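# Lower the cover fully onto the toaster

## Task

Place the cover onto the toaster so that it sits completely down, seated all the way.

## Robot and tools

ROBOT. Two arms, left_arm and right_arm, each with a two-finger parallel gripper. The fingers point along the gripper's +z axis and spread along its y axis. end_effector_position is the spot between the finger pads, roughly 1 cm short of the fingertips.

FRAME. All positions, quaternions (end_effector_quat_wxyz) and targets use the scene frame. Its origin is at table-top height, halfway between the two arms' nominal bases. +z points up, +x points out across the table, and left_arm sits on the +y side. Arm names do not match image left/right. Real bases are offset from nominal; only a BASES line, if present, gives their calibrated spots. Reported hand positions and orientations can be wrong by a few centimetres, more at long reach. Joint friction and gravity can leave a gripper resting a centimetre or more from the commanded pose in open air, so a gap is not proof of contact.

ROW FORMAT (shared by execute_actions and move). One row holds 14 numbers, each in [-1, 1], always for both arms: dx, dy, dz, rx, ry, rz, opening for left_arm, then the same seven for right_arm. dx, dy, dz, rx, ry, rz are offsets, not poses: they are counted from that arm's current Hand target along the scene axes, and rotation turns about the Hand target's position. Scale: 1.0 equals 0.6 m for translation or 180 degrees for rotation; rx, ry, rz form a single rotation vector. A translation longer than 1.0 overall may be shortened along its direction. opening is absolute, not an offset: +1 fully open (0.094 m), -1 closed. Sending 0 as an opening commands closing, so to keep a gripper as it is, repeat its current opening (see "Tool commands" in results). Sending six zero pose numbers re-commands an arm's Hand target, which is also how to ask again for a pose the gripper fell short of.

The controller limits each commanded orientation to 40 degrees from the measured one per control step, and favours position over orientation if both cannot be reached.

execute_actions(actions, cameras). actions is a list of actions; each action is a list of up to 15 rows, one per control step of 1/30 s, and if fewer rows are given the last one holds for the remaining steps of 15. Every row in an action is measured from the Hand target at that action's start, and each new action starts from the Hand target then in force, so repeating an offset keeps moving. An empty list just returns state and images. cameras picks image sources: omitted, null or ["all"] gives all, [] gives none; an unknown name invalidates the call.

move(target, speed, blend, opening_speed, blocking, cameras). target is one 14-number row or a list of up to 15 rows; every row is an offset from the same starting Hand targets, not from the prior row. The gripper follows a straight path, turning the short way. speed: m/s, 0.002 to 4.3, default 0.25 (rotation up to twice that in rad/s); one value or one per target. blend (m) rounds corners between listed targets; 0 stops at each. opening_speed: rate of opening change per second on the -1..1 scale, at least 0.2; use a low value when gripping something fragile. blocking=false returns after about 0.5 s while the move continues. Whole move is capped at 10 s. Paths do not avoid obstacles or the other arm; faster moves lag, stray and hit harder, and targets set beyond a contact press harder. Keep paths away from an arm's own base, which can flip its shoulder posture.

wait(seconds 0 to 10) lets time pass with commands held. stop brakes a running move. zoom_image(camera, region [x0,y0,x1,y1] pixels, at most 504x504) enlarges part of the latest image of one of: cam_head_left, cam_head_right, cam_high, cam_low (896x504), cam_left_wrist, cam_right_wrist (616x616). finished_scene(scene) ends the current scene with its number; it cannot be undone, so call it only when the cover rests fully seated without the robot holding it.

RESULTS. Each result gives per-arm end_effector_position (m), quaternion, Hand target (your last commanded pose after clipping; next offsets count from it), Joint positions (last entry is measured finger gap in m), Joint velocities ("within noise" when at rest), joint torques (include arm weight; entries 3 and 4 wrap at ±28 N m), grip_measured (opening on the -1..1 scale, reads slightly wide when empty and narrower than a squeezed part), grip_effort_nm (motor effort, negative closing, not pad force). A move adds a "move:" line: done, off_target, moving, held or fault, plus limits such as paced or held. done means within 10 mm and 2 degrees; it does not reveal contact. Action results also list positions at some steps. MOTOR HOT warns of heating; OVER-TEMPERATURE FAULT means that arm has dropped and is out for 30 to 60 s or more.

AVOID. Dropping the cover or letting go while it still moves; knocking anything off the table; slamming or pressing hard; the two grippers touching or one gripping the other's fingers; long holds with arms outstretched or pushing against unreachable poses (motor heat). To release a push, command the target back past the gripper. To release an object, command an opening well above grip_measured. Contact force builds up to about 50-64 N per pad once the command is some 0.05 below the touch reading.

Each tool is called in YAML: its name, and indented under it one key for each argument.

## Session

execute_actions:
  actions: []

Scene clock: 0.00 s.
left_arm: end_effector_position=(+0.8641, +0.5639, +0.3477) grip_measured=+1.000 grip_effort_nm=n/a end_effector_quat_wxyz=(+0.749, -0.239, +0.616, -0.045) | right_arm: end_effector_position=(+0.3830, -0.2729, +0.3212) grip_measured=+1.000 grip_effort_nm=n/a end_effector_quat_wxyz=(+0.446, +0.364, +0.816, -0.054)
Joint positions: left_arm=[0.323 2.332 2.19 0.268 0.017 -0.432 0.094] | right_arm=[0.054 0.845 0.797 -0.697 0.492 0.711 0.094]
Joint velocities: within noise
Joint torques (N m): no reading
Heat: left arm: hottest shoulder 29 °C; right arm: hottest shoulder 33 °C.
Hand target: left_arm +0.8630, +0.5635, +0.3731; +0.762, -0.233, +0.602, -0.045 | right_arm +0.3877, -0.2725, +0.3354; +0.456, +0.365, +0.810, -0.047
Tool commands: left_gripper/opening=+1.0 right_gripper/opening=+1.0

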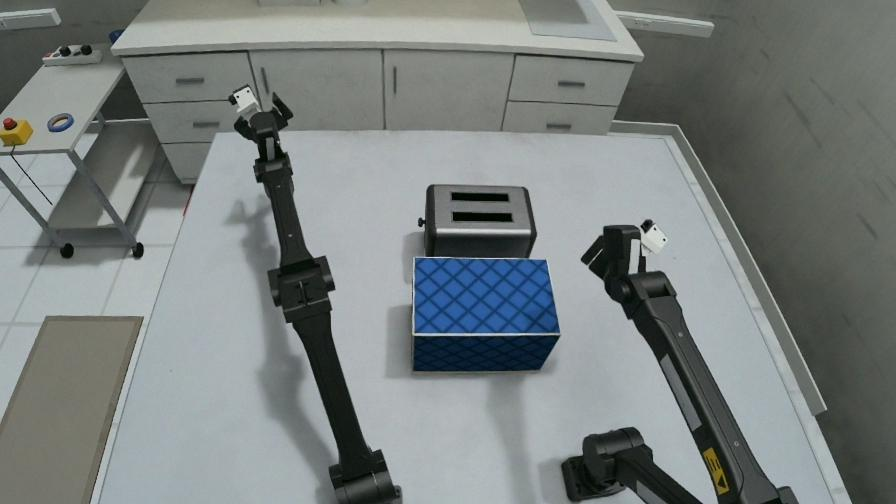

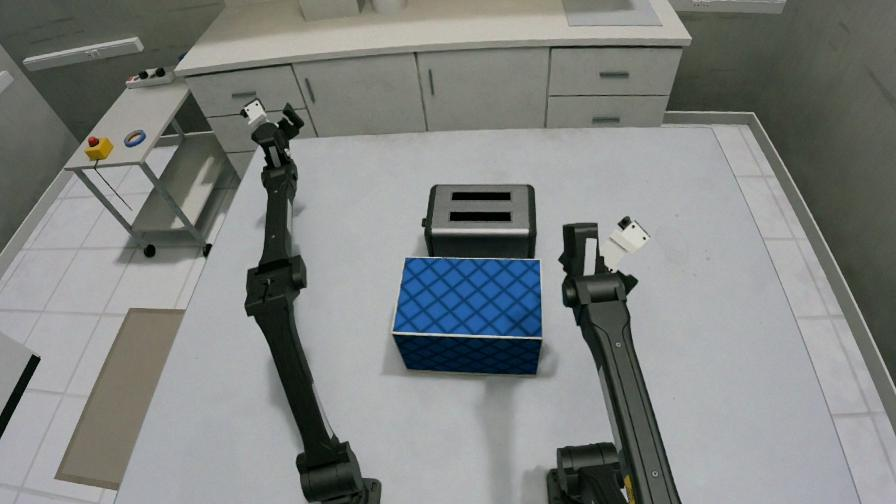

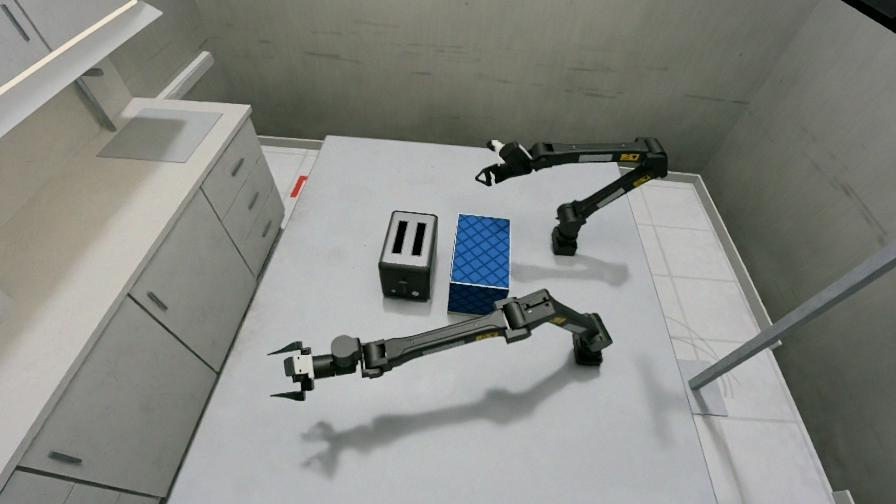

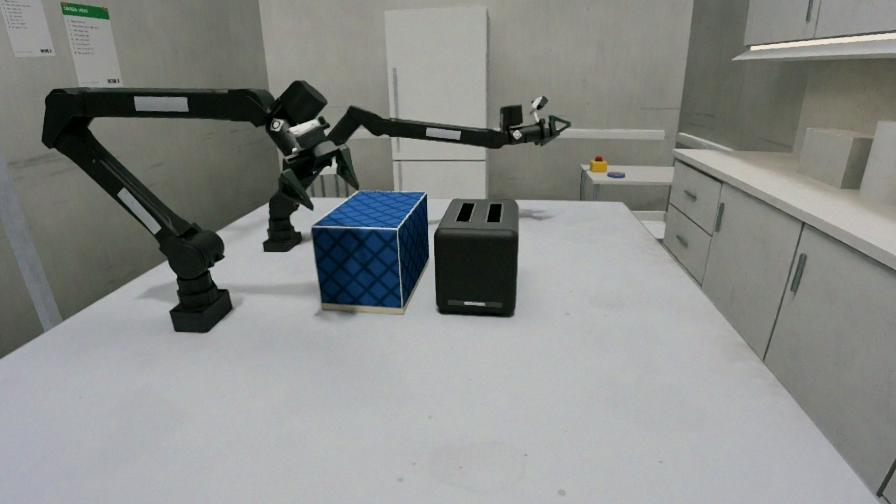

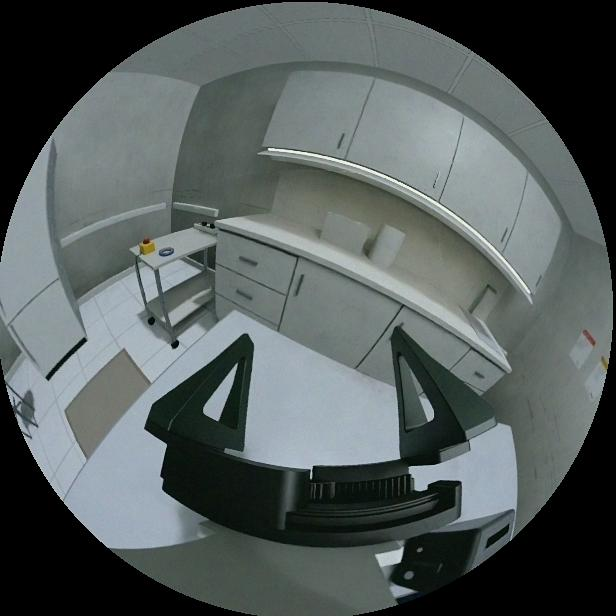

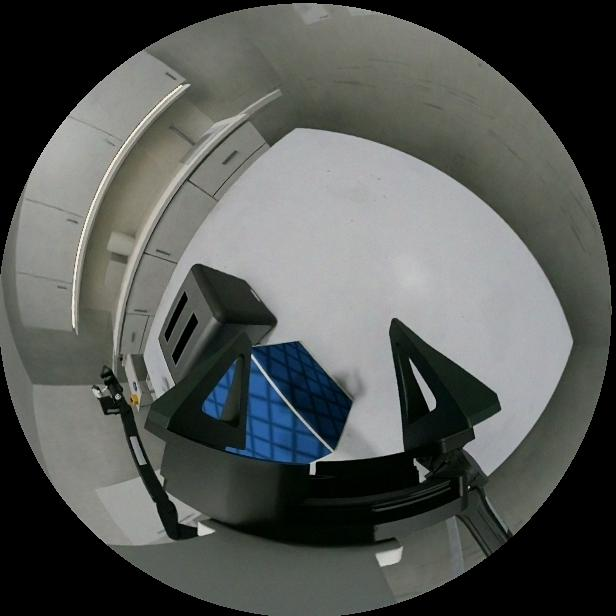

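zoom_image:
  camera: "cam_low"
  region: [290, 170, 540, 330]

zoom_image:
  camera: "cam_head_right"
  region: [370, 170, 570, 390]

zoom_image:
  camera: "cam_high"
  region: [370, 200, 620, 380]

Scaled by 2.016.

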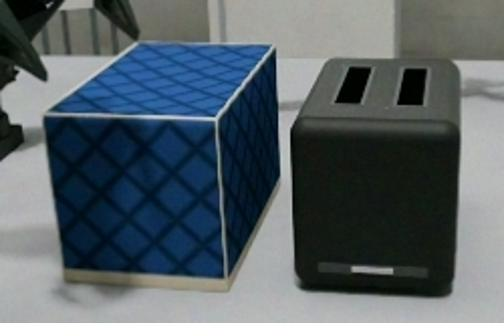

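Scaled by 2.291.

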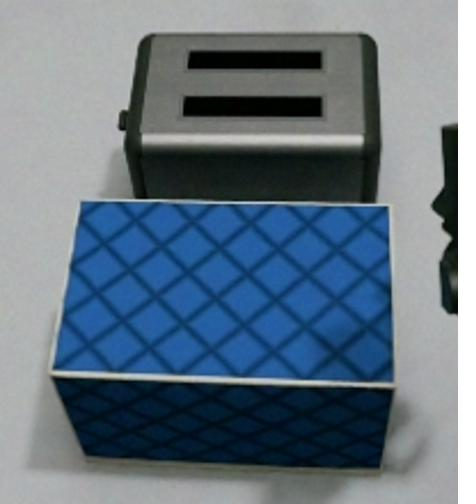

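Scaled by 2.016.

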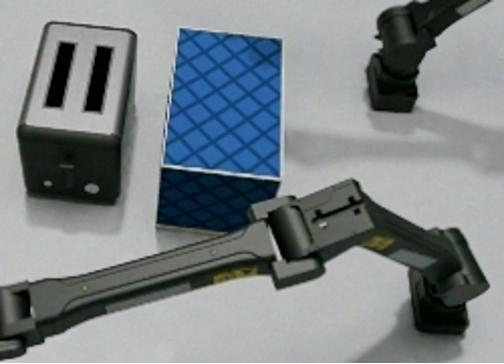

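move:
  target: [-0.805,-0.389,-0.122,0.3346,0.1896,-0.5795,1,-0.013,-0.096,-0.059,-0.118,0.008,0.727,1]

Scene clock: 48.97 s.
left_arm: end_effector_position=(+0.3823, +0.3373, +0.2914) grip_measured=+1.000 grip_effort_nm=-0.002 end_effector_quat_wxyz=(+0.298, +0.628, +0.689, -0.206) | right_arm: end_effector_position=(+0.3658, -0.3258, +0.2893) grip_measured=+1.000 grip_effort_nm=-0.012 end_effector_quat_wxyz=(+0.284, -0.614, +0.710, +0.193)
Joint positions: left_arm=[0.444 1.531 1.441 -1.68 0.719 2.002 0.094] | right_arm=[-0.6 1.413 1.265 -1.67 -0.664 -2.075 0.094]
Joint torques (N m): left_arm=[-1.08 -15.27 7.08 -0.73 0.37 0.18] | right_arm=[0.09 -6.71 13.33 -0.61 -0.33 -0.05]
Heat: left arm: hottest shoulder 38 °C; right arm: hottest shoulder 32 °C.
Hand target: left_arm +0.3800, +0.3301, +0.3000; +0.272, +0.653, +0.653, -0.271 | right_arm +0.3799, -0.3299, +0.3002; +0.272, -0.652, +0.653, +0.271
Off the commanded pose: left_arm 0.011 m, 9 deg | right_arm 0.018 m, 12 deg.
joint sent to its limit (left arm) — joint 4 (wrist pitch), lower limit. The joint targets are off in orientation, not in position.
joint sent to its limit (right arm) — joint 4 (wrist pitch), lower limit; joint 6 (wrist roll), lower limit. The joint targets are off in orientation, not in position.
move: off_target (left_arm, right_arm)

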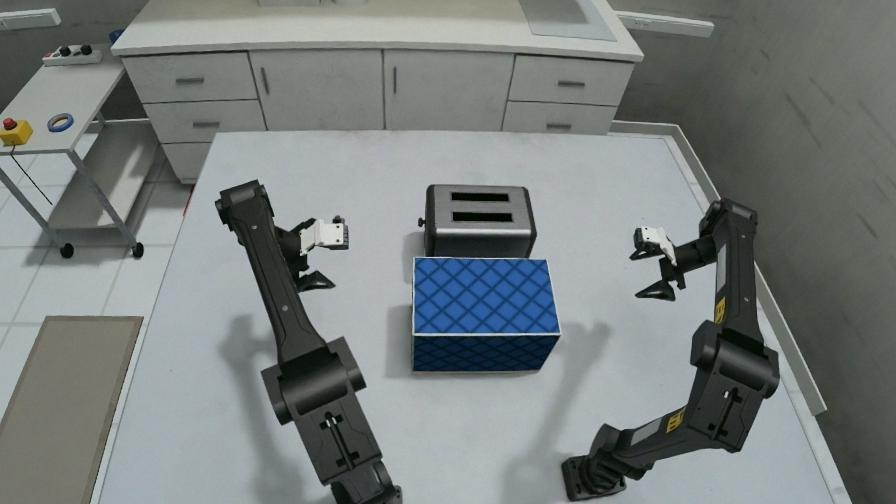

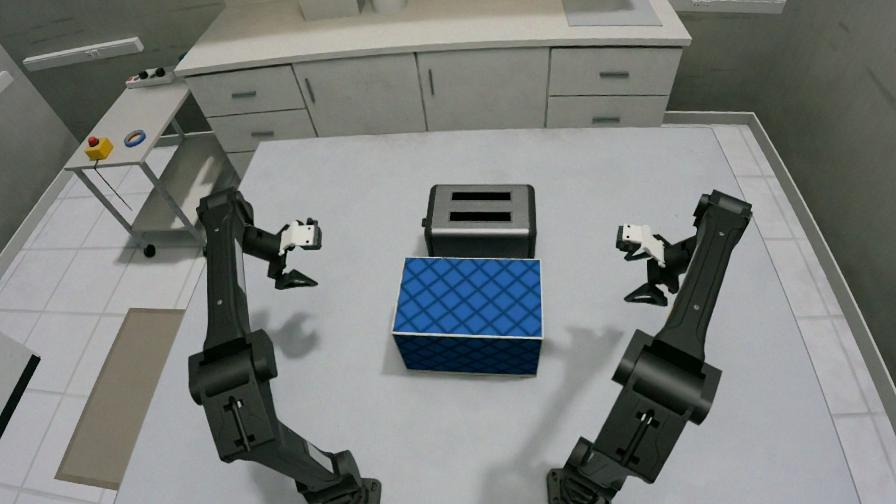

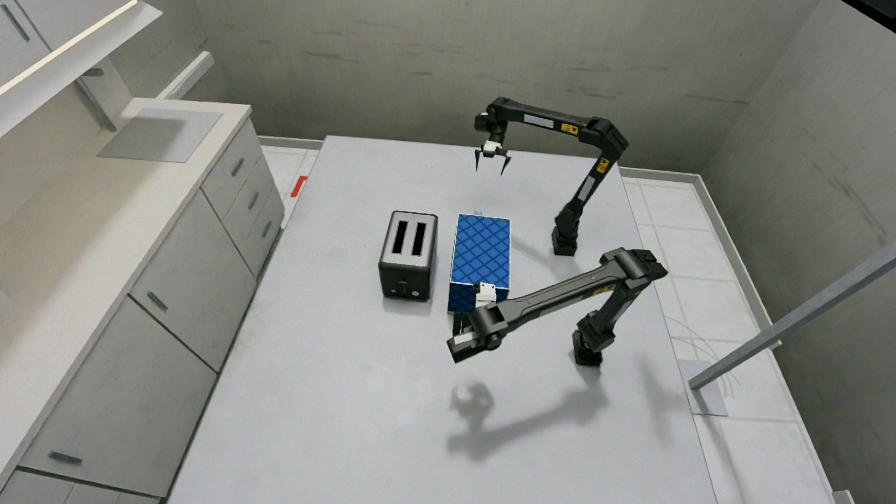

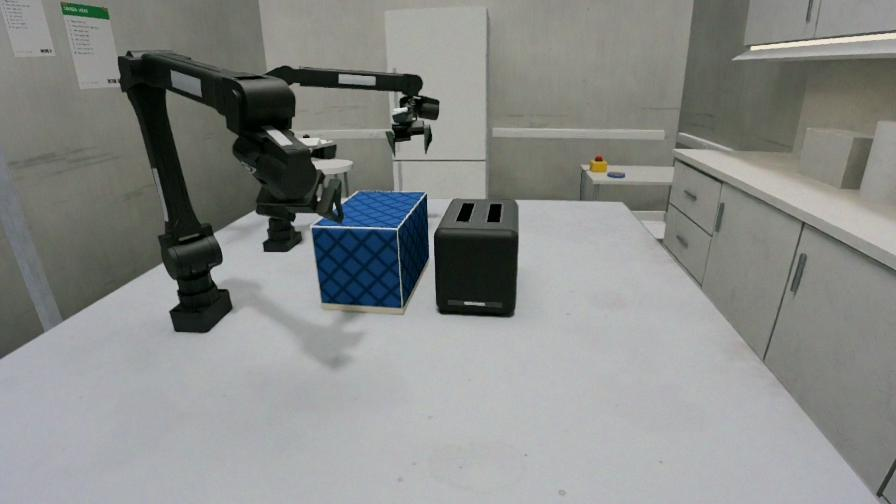

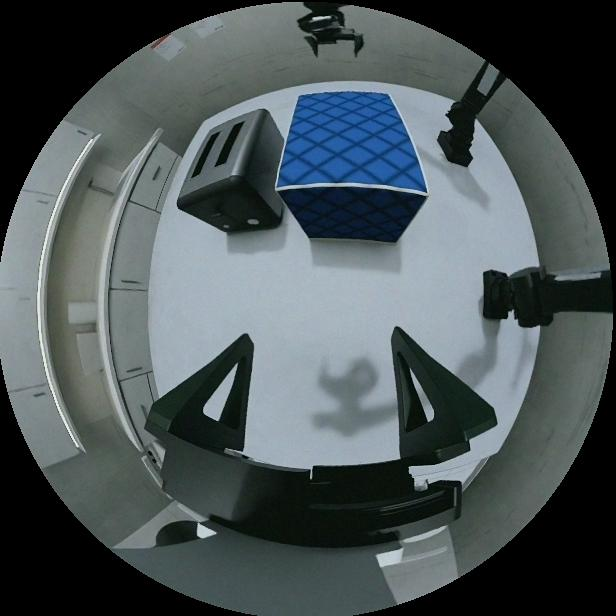

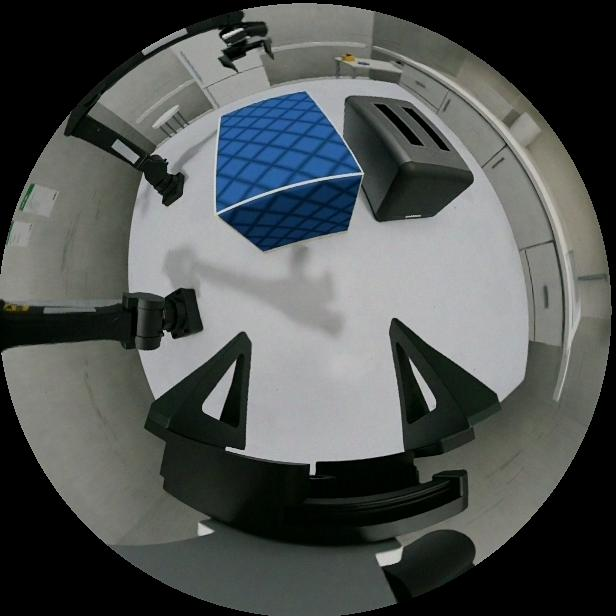

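move:
  target: [-0.033,-0.03,-0.3,0,0,0,1,-0.033,0.03,-0.3,0,0,0,1]

Scene clock: 59.63 s.
left_arm: end_effector_position=(+0.3549, +0.3157, +0.1212) grip_measured=+1.000 grip_effort_nm=-0.002 end_effector_quat_wxyz=(+0.267, +0.636, +0.672, -0.270) | right_arm: end_effector_position=(+0.3605, -0.3168, +0.1281) grip_measured=+1.000 grip_effort_nm=-0.012 end_effector_quat_wxyz=(+0.251, -0.613, +0.710, +0.240)
Joint positions: left_arm=[0.419 1.683 1.132 -1.387 0.703 2.075 0.094] | right_arm=[-0.573 1.61 1.023 -1.333 -0.631 -2.076 0.094]
Joint torques (N m): left_arm=[-1.38 -13.8 6.13 -0.35 0.41 0.16] | right_arm=[0.21 -8.29 6.24 -0.24 -0.37 -0.06]
Heat: left arm: hottest shoulder 36 °C; right arm: hottest shoulder 32 °C.
Hand target: left_arm +0.3602, +0.3121, +0.1200; +0.272, +0.652, +0.654, -0.271 | right_arm +0.3601, -0.3120, +0.1202; +0.272, -0.653, +0.653, +0.271
Off the commanded pose: left_arm 0.007 m, 3 deg | right_arm 0.009 m, 9 deg.
joint sent to its limit (left arm) — joint 6 (wrist roll), upper limit. The joint targets still meet the commanded pose.
joint sent to its limit (right arm) — joint 6 (wrist roll), lower limit. The joint targets are off in orientation, not in position.
move: off_target (left_arm, right_arm)

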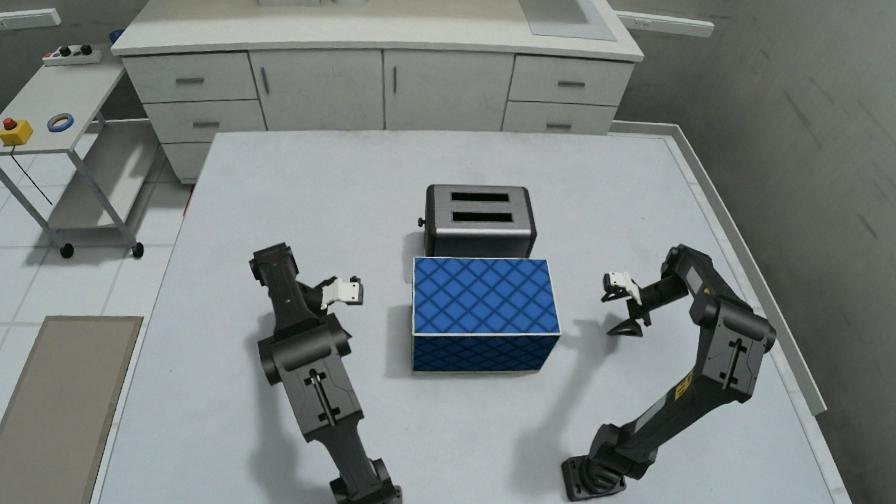

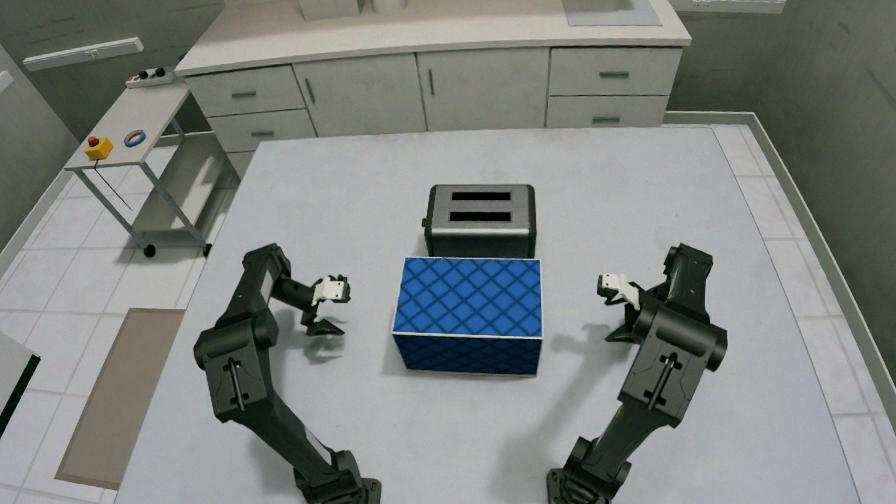

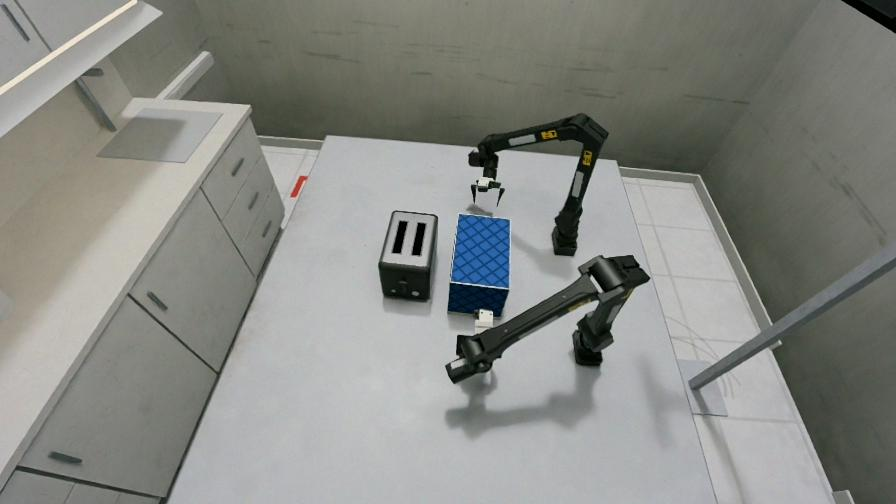

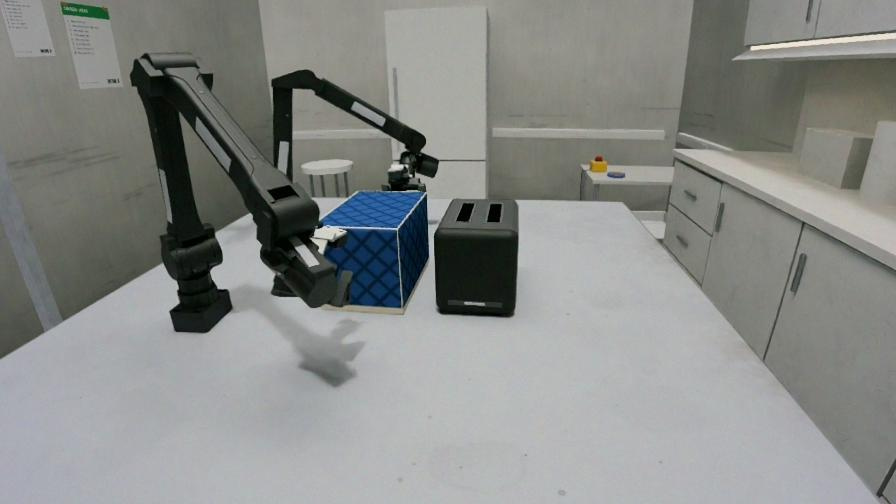

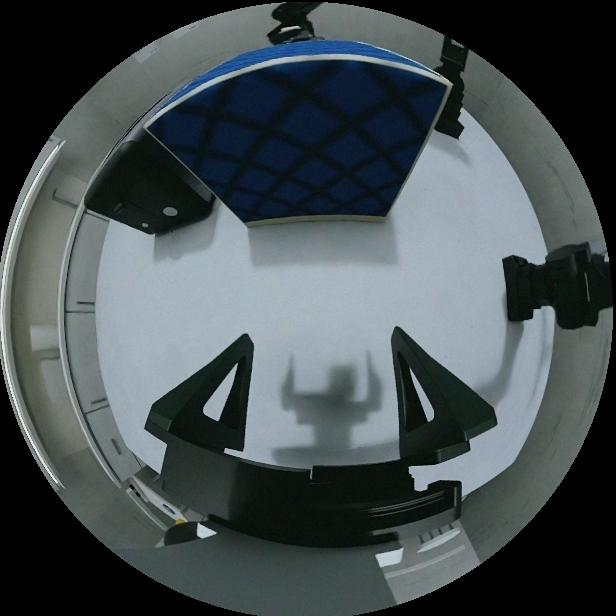

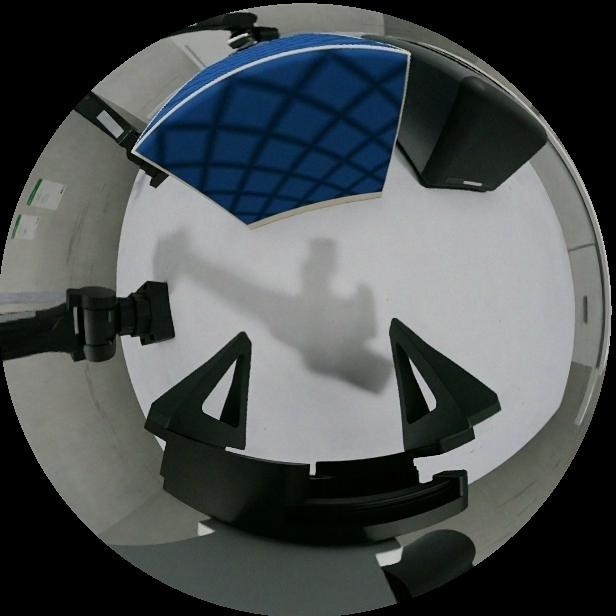

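move:
  target: [-0.01,-0.15,0.02,-0.0833,0,0,1,-0.01,0.15,0.02,0.0833,0,0,1]
  speed: 0.15

Scene clock: 69.17 s.
left_arm: end_effector_position=(+0.3522, +0.2272, +0.1342) grip_measured=+1.000 grip_effort_nm=0.002 end_effector_quat_wxyz=(+0.353, +0.604, +0.621, -0.354) | right_arm: end_effector_position=(+0.3568, -0.2273, +0.1343) grip_measured=+1.000 grip_effort_nm=-0.007 end_effector_quat_wxyz=(+0.339, -0.585, +0.660, +0.328)
Joint positions: left_arm=[0.285 1.683 1.051 -1.384 0.984 2.075 0.094] | right_arm=[-0.442 1.61 0.919 -1.328 -0.908 -2.076 0.094]
Joint torques (N m): left_arm=[-1.03 -13.33 5.45 -0.36 0.65 0.16] | right_arm=[0.09 -8.76 5.15 -0.31 -0.68 -0.06]
Heat: left arm: hottest shoulder 35 °C; right arm: hottest shoulder 32 °C.
Hand target: left_arm +0.3542, +0.2221, +0.1320; +0.354, +0.612, +0.612, -0.354 | right_arm +0.3542, -0.2221, +0.1321; +0.355, -0.611, +0.612, +0.354
Off the commanded pose: left_arm 0.006 m, 1 deg | right_arm 0.006 m, 7 deg.
joint sent to its limit (left arm) — joint 6 (wrist roll), upper limit. The joint targets still meet the commanded pose.
joint sent to its limit (right arm) — joint 6 (wrist roll), lower limit. The joint targets are off in orientation, not in position.
move: off_target (right_arm)

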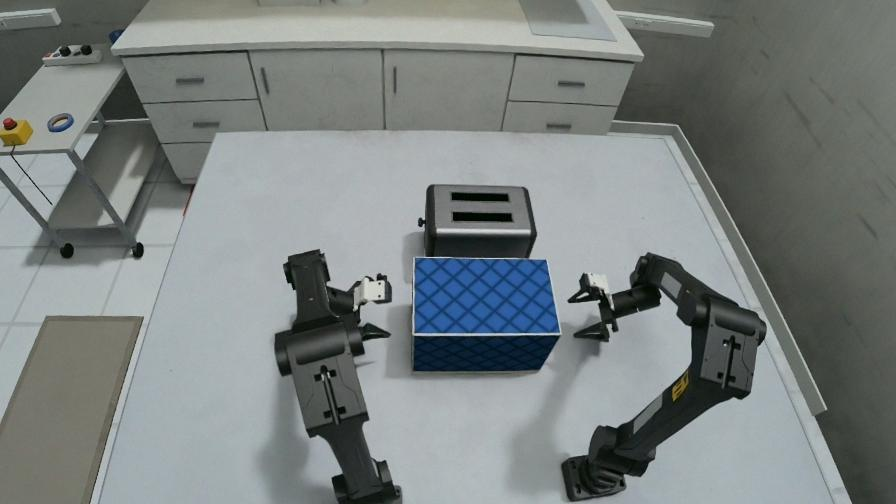

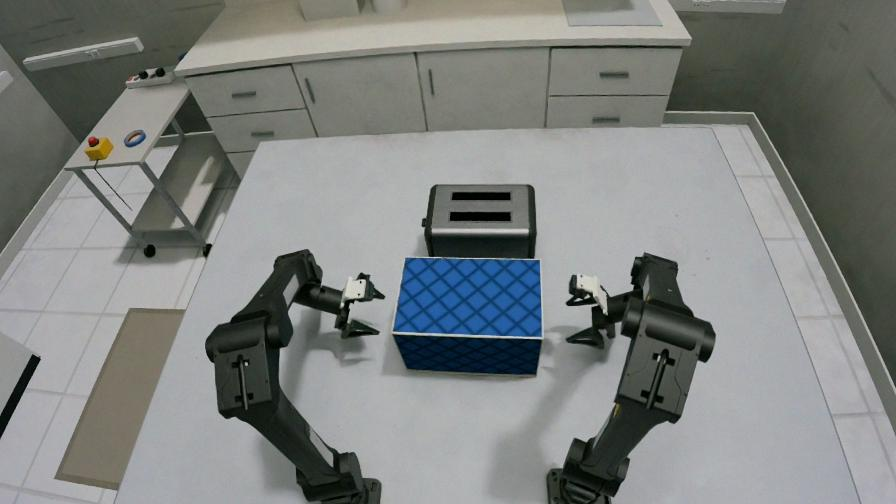

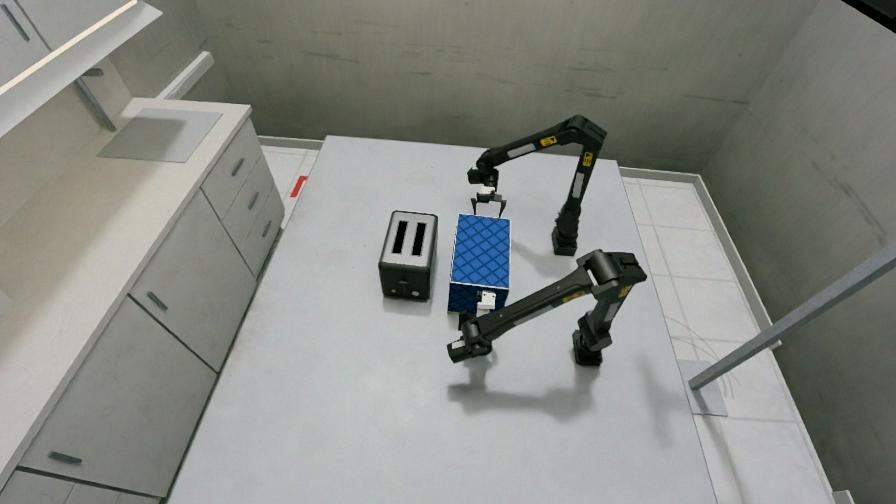

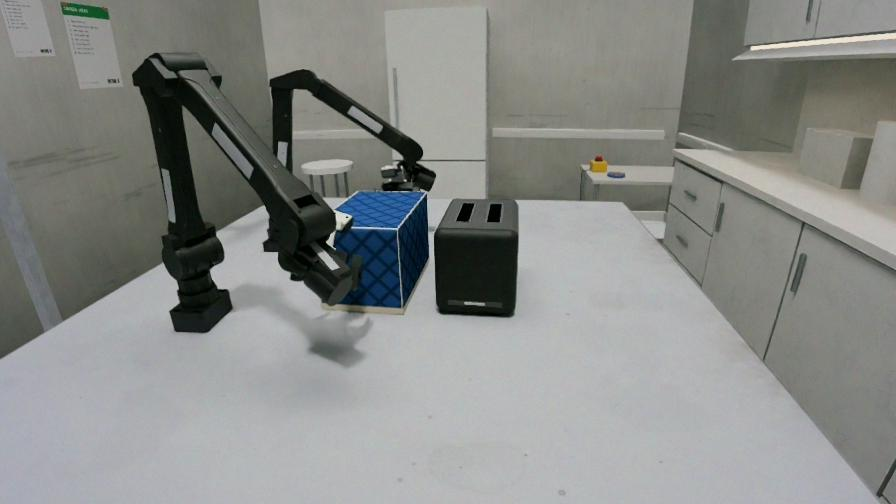

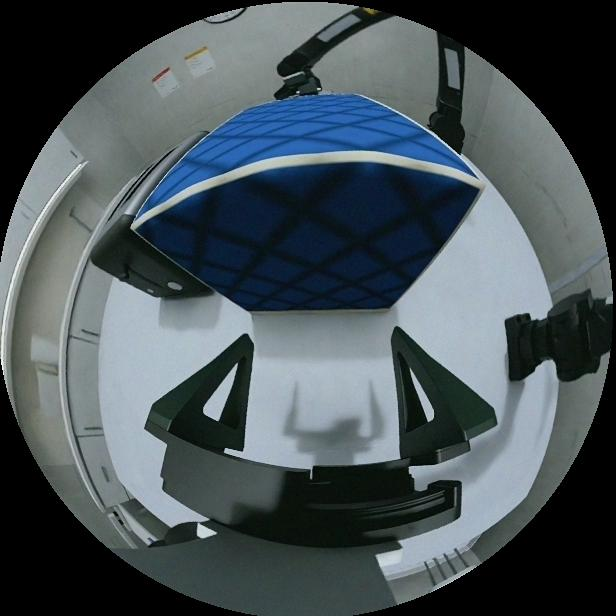

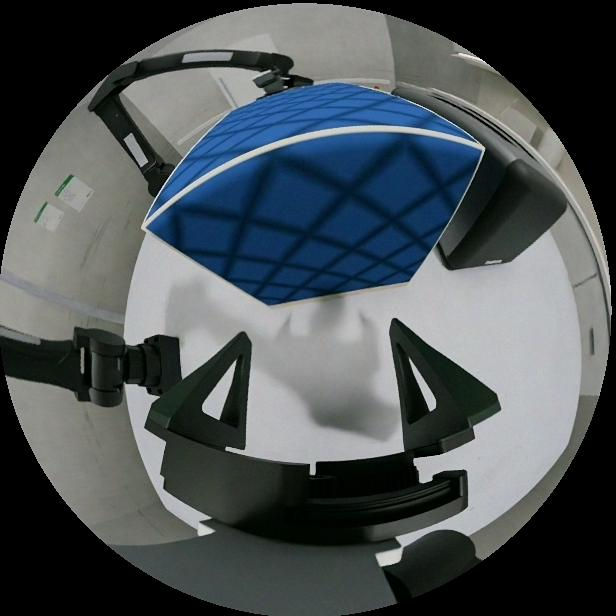

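move:
  target: [0,-0.05,0,-0.0667,0,0,1,-0.005,0.05,0,0.0667,0,0,1]
  speed: 0.1

move:
  target: [0,-0.025,0,0,0,0,1,0,0.025,0,0,0,0,1]
  speed: 0.03

Scene clock: 80.87 s.
left_arm: end_effector_position=(+0.3533, +0.1975, +0.1374) grip_measured=+1.000 grip_effort_nm=-0.002 end_effector_quat_wxyz=(+0.415, +0.557, +0.600, -0.396) | right_arm: end_effector_position=(+0.3547, -0.1977, +0.1410) grip_measured=+1.000 grip_effort_nm=-0.012 end_effector_quat_wxyz=(+0.406, -0.543, +0.640, +0.361)
Joint positions: left_arm=[0.249 1.707 1 -1.347 1.174 2.075 0.094] | right_arm=[-0.412 1.612 0.854 -1.291 -1.092 -2.076 0.094]
Joint torques (N m): left_arm=[-1.26 -12.4 5.07 -0.42 0.7 0.14] | right_arm=[0.09 -6.77 4.74 -0.31 -0.72 -0.08]
Heat: left arm: hottest shoulder 34 °C; right arm: hottest shoulder 32 °C.
Hand target: left_arm +0.3542, +0.1921, +0.1320; +0.416, +0.571, +0.572, -0.416 | right_arm +0.3512, -0.1920, +0.1322; +0.417, -0.571, +0.572, +0.416
Off the commanded pose: left_arm 0.008 m, 4 deg | right_arm 0.011 m, 11 deg.
joint sent to its limit (left arm) — joint 6 (wrist roll), upper limit. The joint targets are off in orientation, not in position.
joint sent to its limit (right arm) — joint 6 (wrist roll), lower limit. The joint targets are off in orientation, not in position.
move: off_target (left_arm, right_arm)

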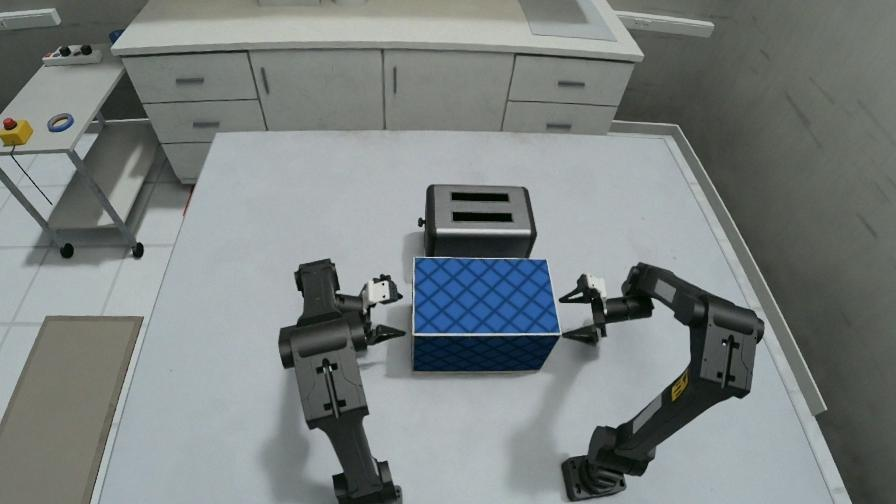

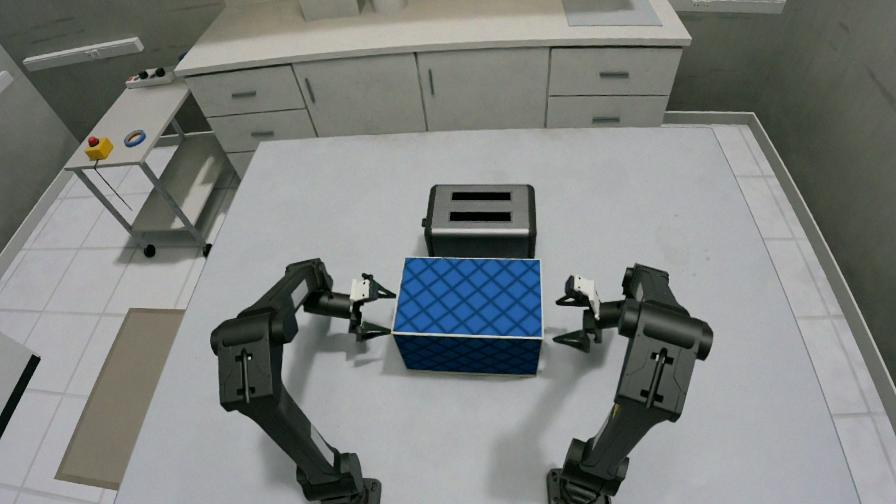

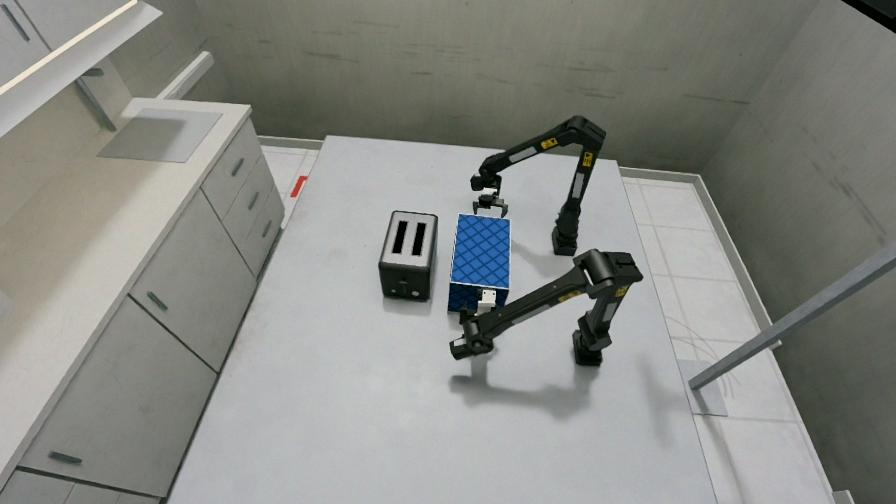

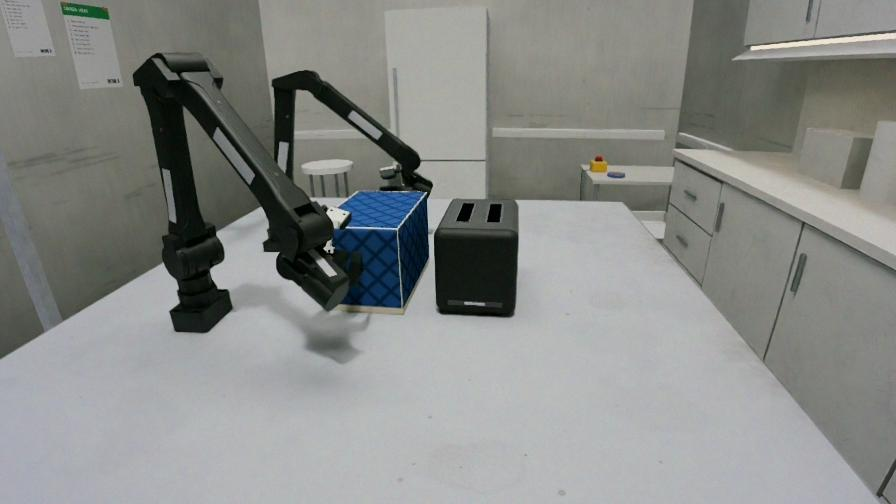

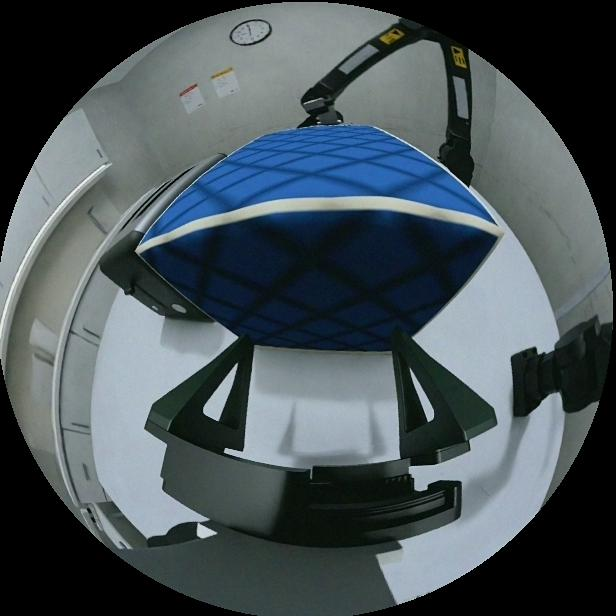

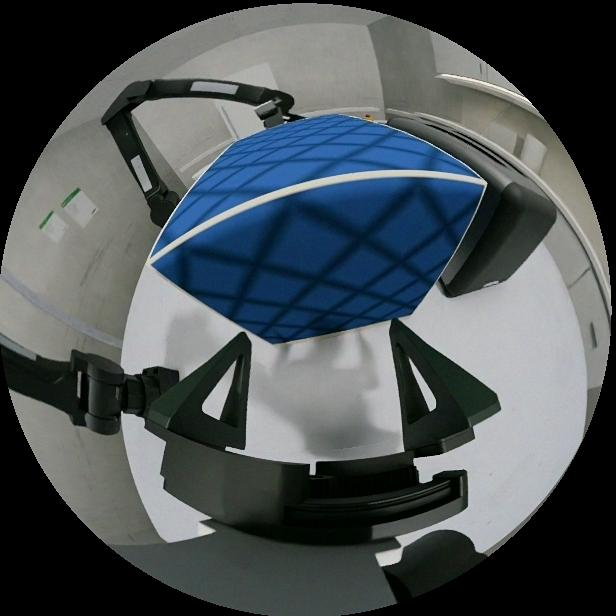

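Scene clock: 83.90 s.
left_arm: end_effector_position=(+0.3536, +0.1828, +0.1378) grip_measured=+1.000 grip_effort_nm=0.007 end_effector_quat_wxyz=(+0.417, +0.563, +0.588, -0.405) | right_arm: end_effector_position=(+0.3550, -0.1827, +0.1412) grip_measured=+1.000 grip_effort_nm=-0.012 end_effector_quat_wxyz=(+0.411, -0.549, +0.627, +0.370)
Joint positions: left_arm=[0.213 1.714 1 -1.339 1.195 2.075 0.094] | right_arm=[-0.373 1.616 0.847 -1.276 -1.119 -2.076 0.094]
Joint torques (N m): left_arm=[-1.32 -12.28 5.01 -0.35 0.7 0.17] | right_arm=[0.38 -6.77 4.71 -0.29 -0.73 -0.06]
Heat: left arm: hottest shoulder 34 °C; right arm: hottest shoulder 32 °C.
Hand target: left_arm +0.3541, +0.1770, +0.1319; +0.416, +0.571, +0.572, -0.416 | right_arm +0.3512, -0.1771, +0.1322; +0.417, -0.571, +0.572, +0.416
Off the commanded pose: left_arm 0.008 m, 2 deg | right_arm 0.011 m, 9 deg.
joint sent to its limit (left arm) — joint 6 (wrist roll), upper limit. The joint targets still meet the commanded pose.
joint sent to its limit (right arm) — joint 6 (wrist roll), lower limit. The joint targets are off in orientation, not in position.
move: off_target (right_arm)

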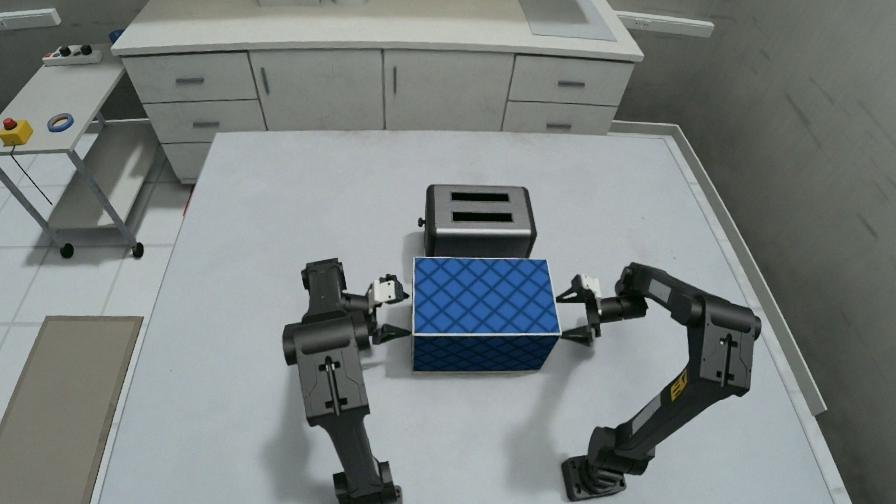

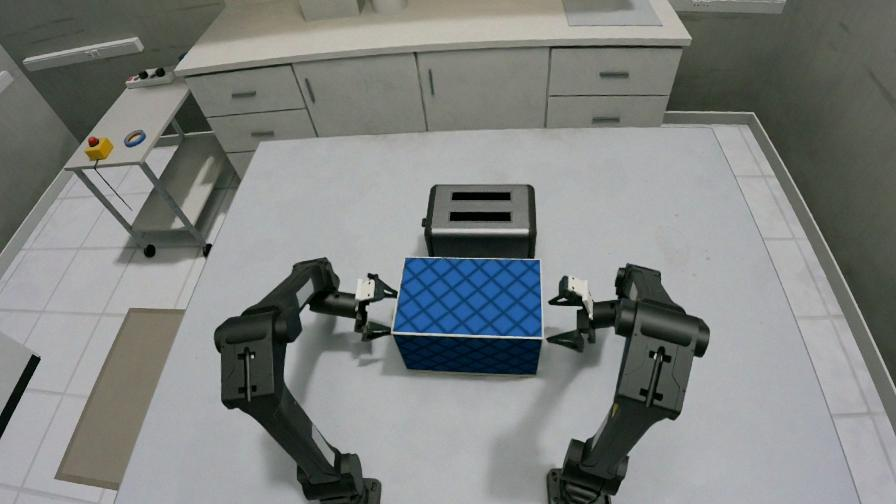

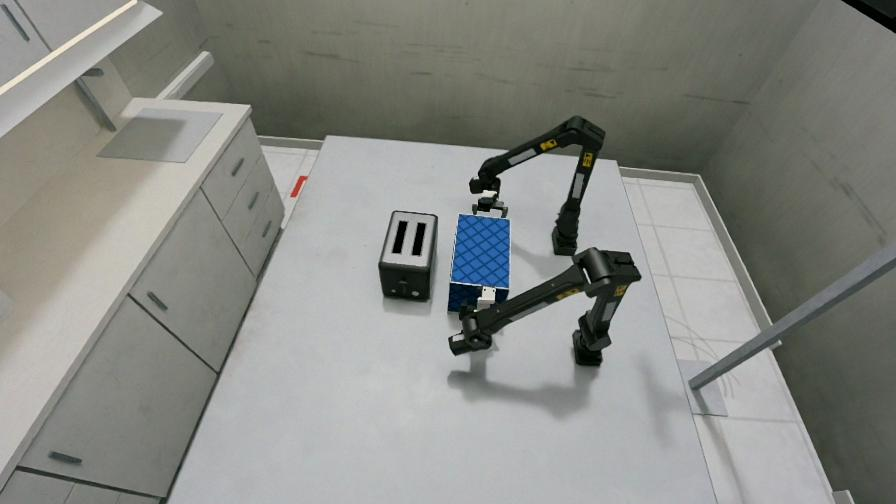

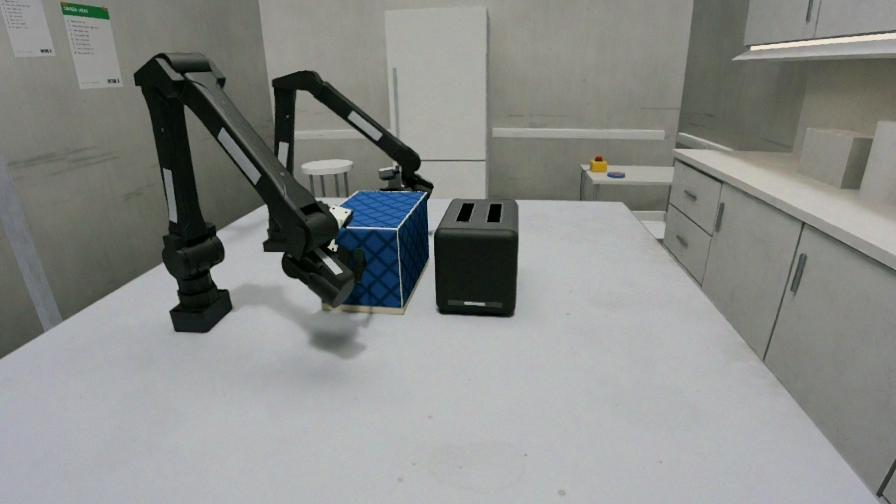

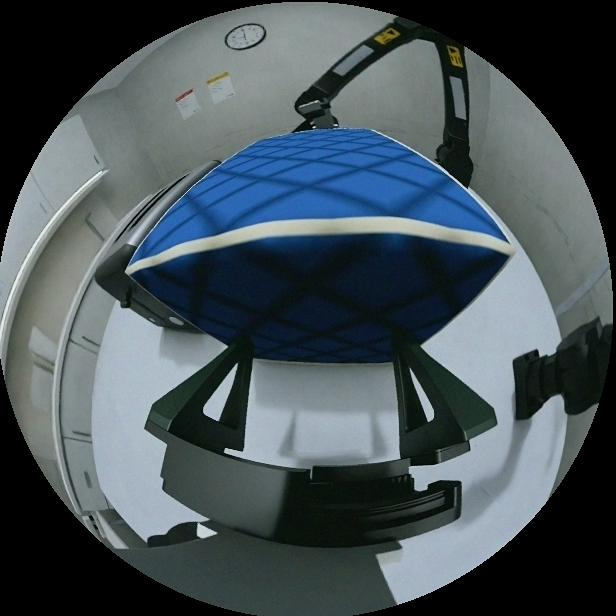

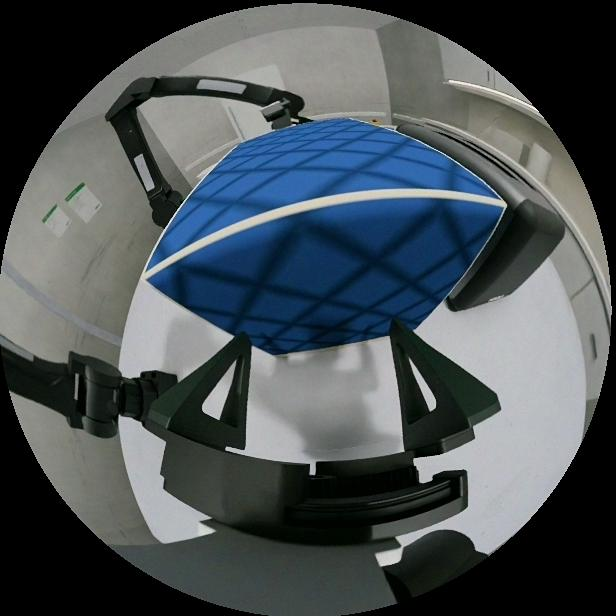

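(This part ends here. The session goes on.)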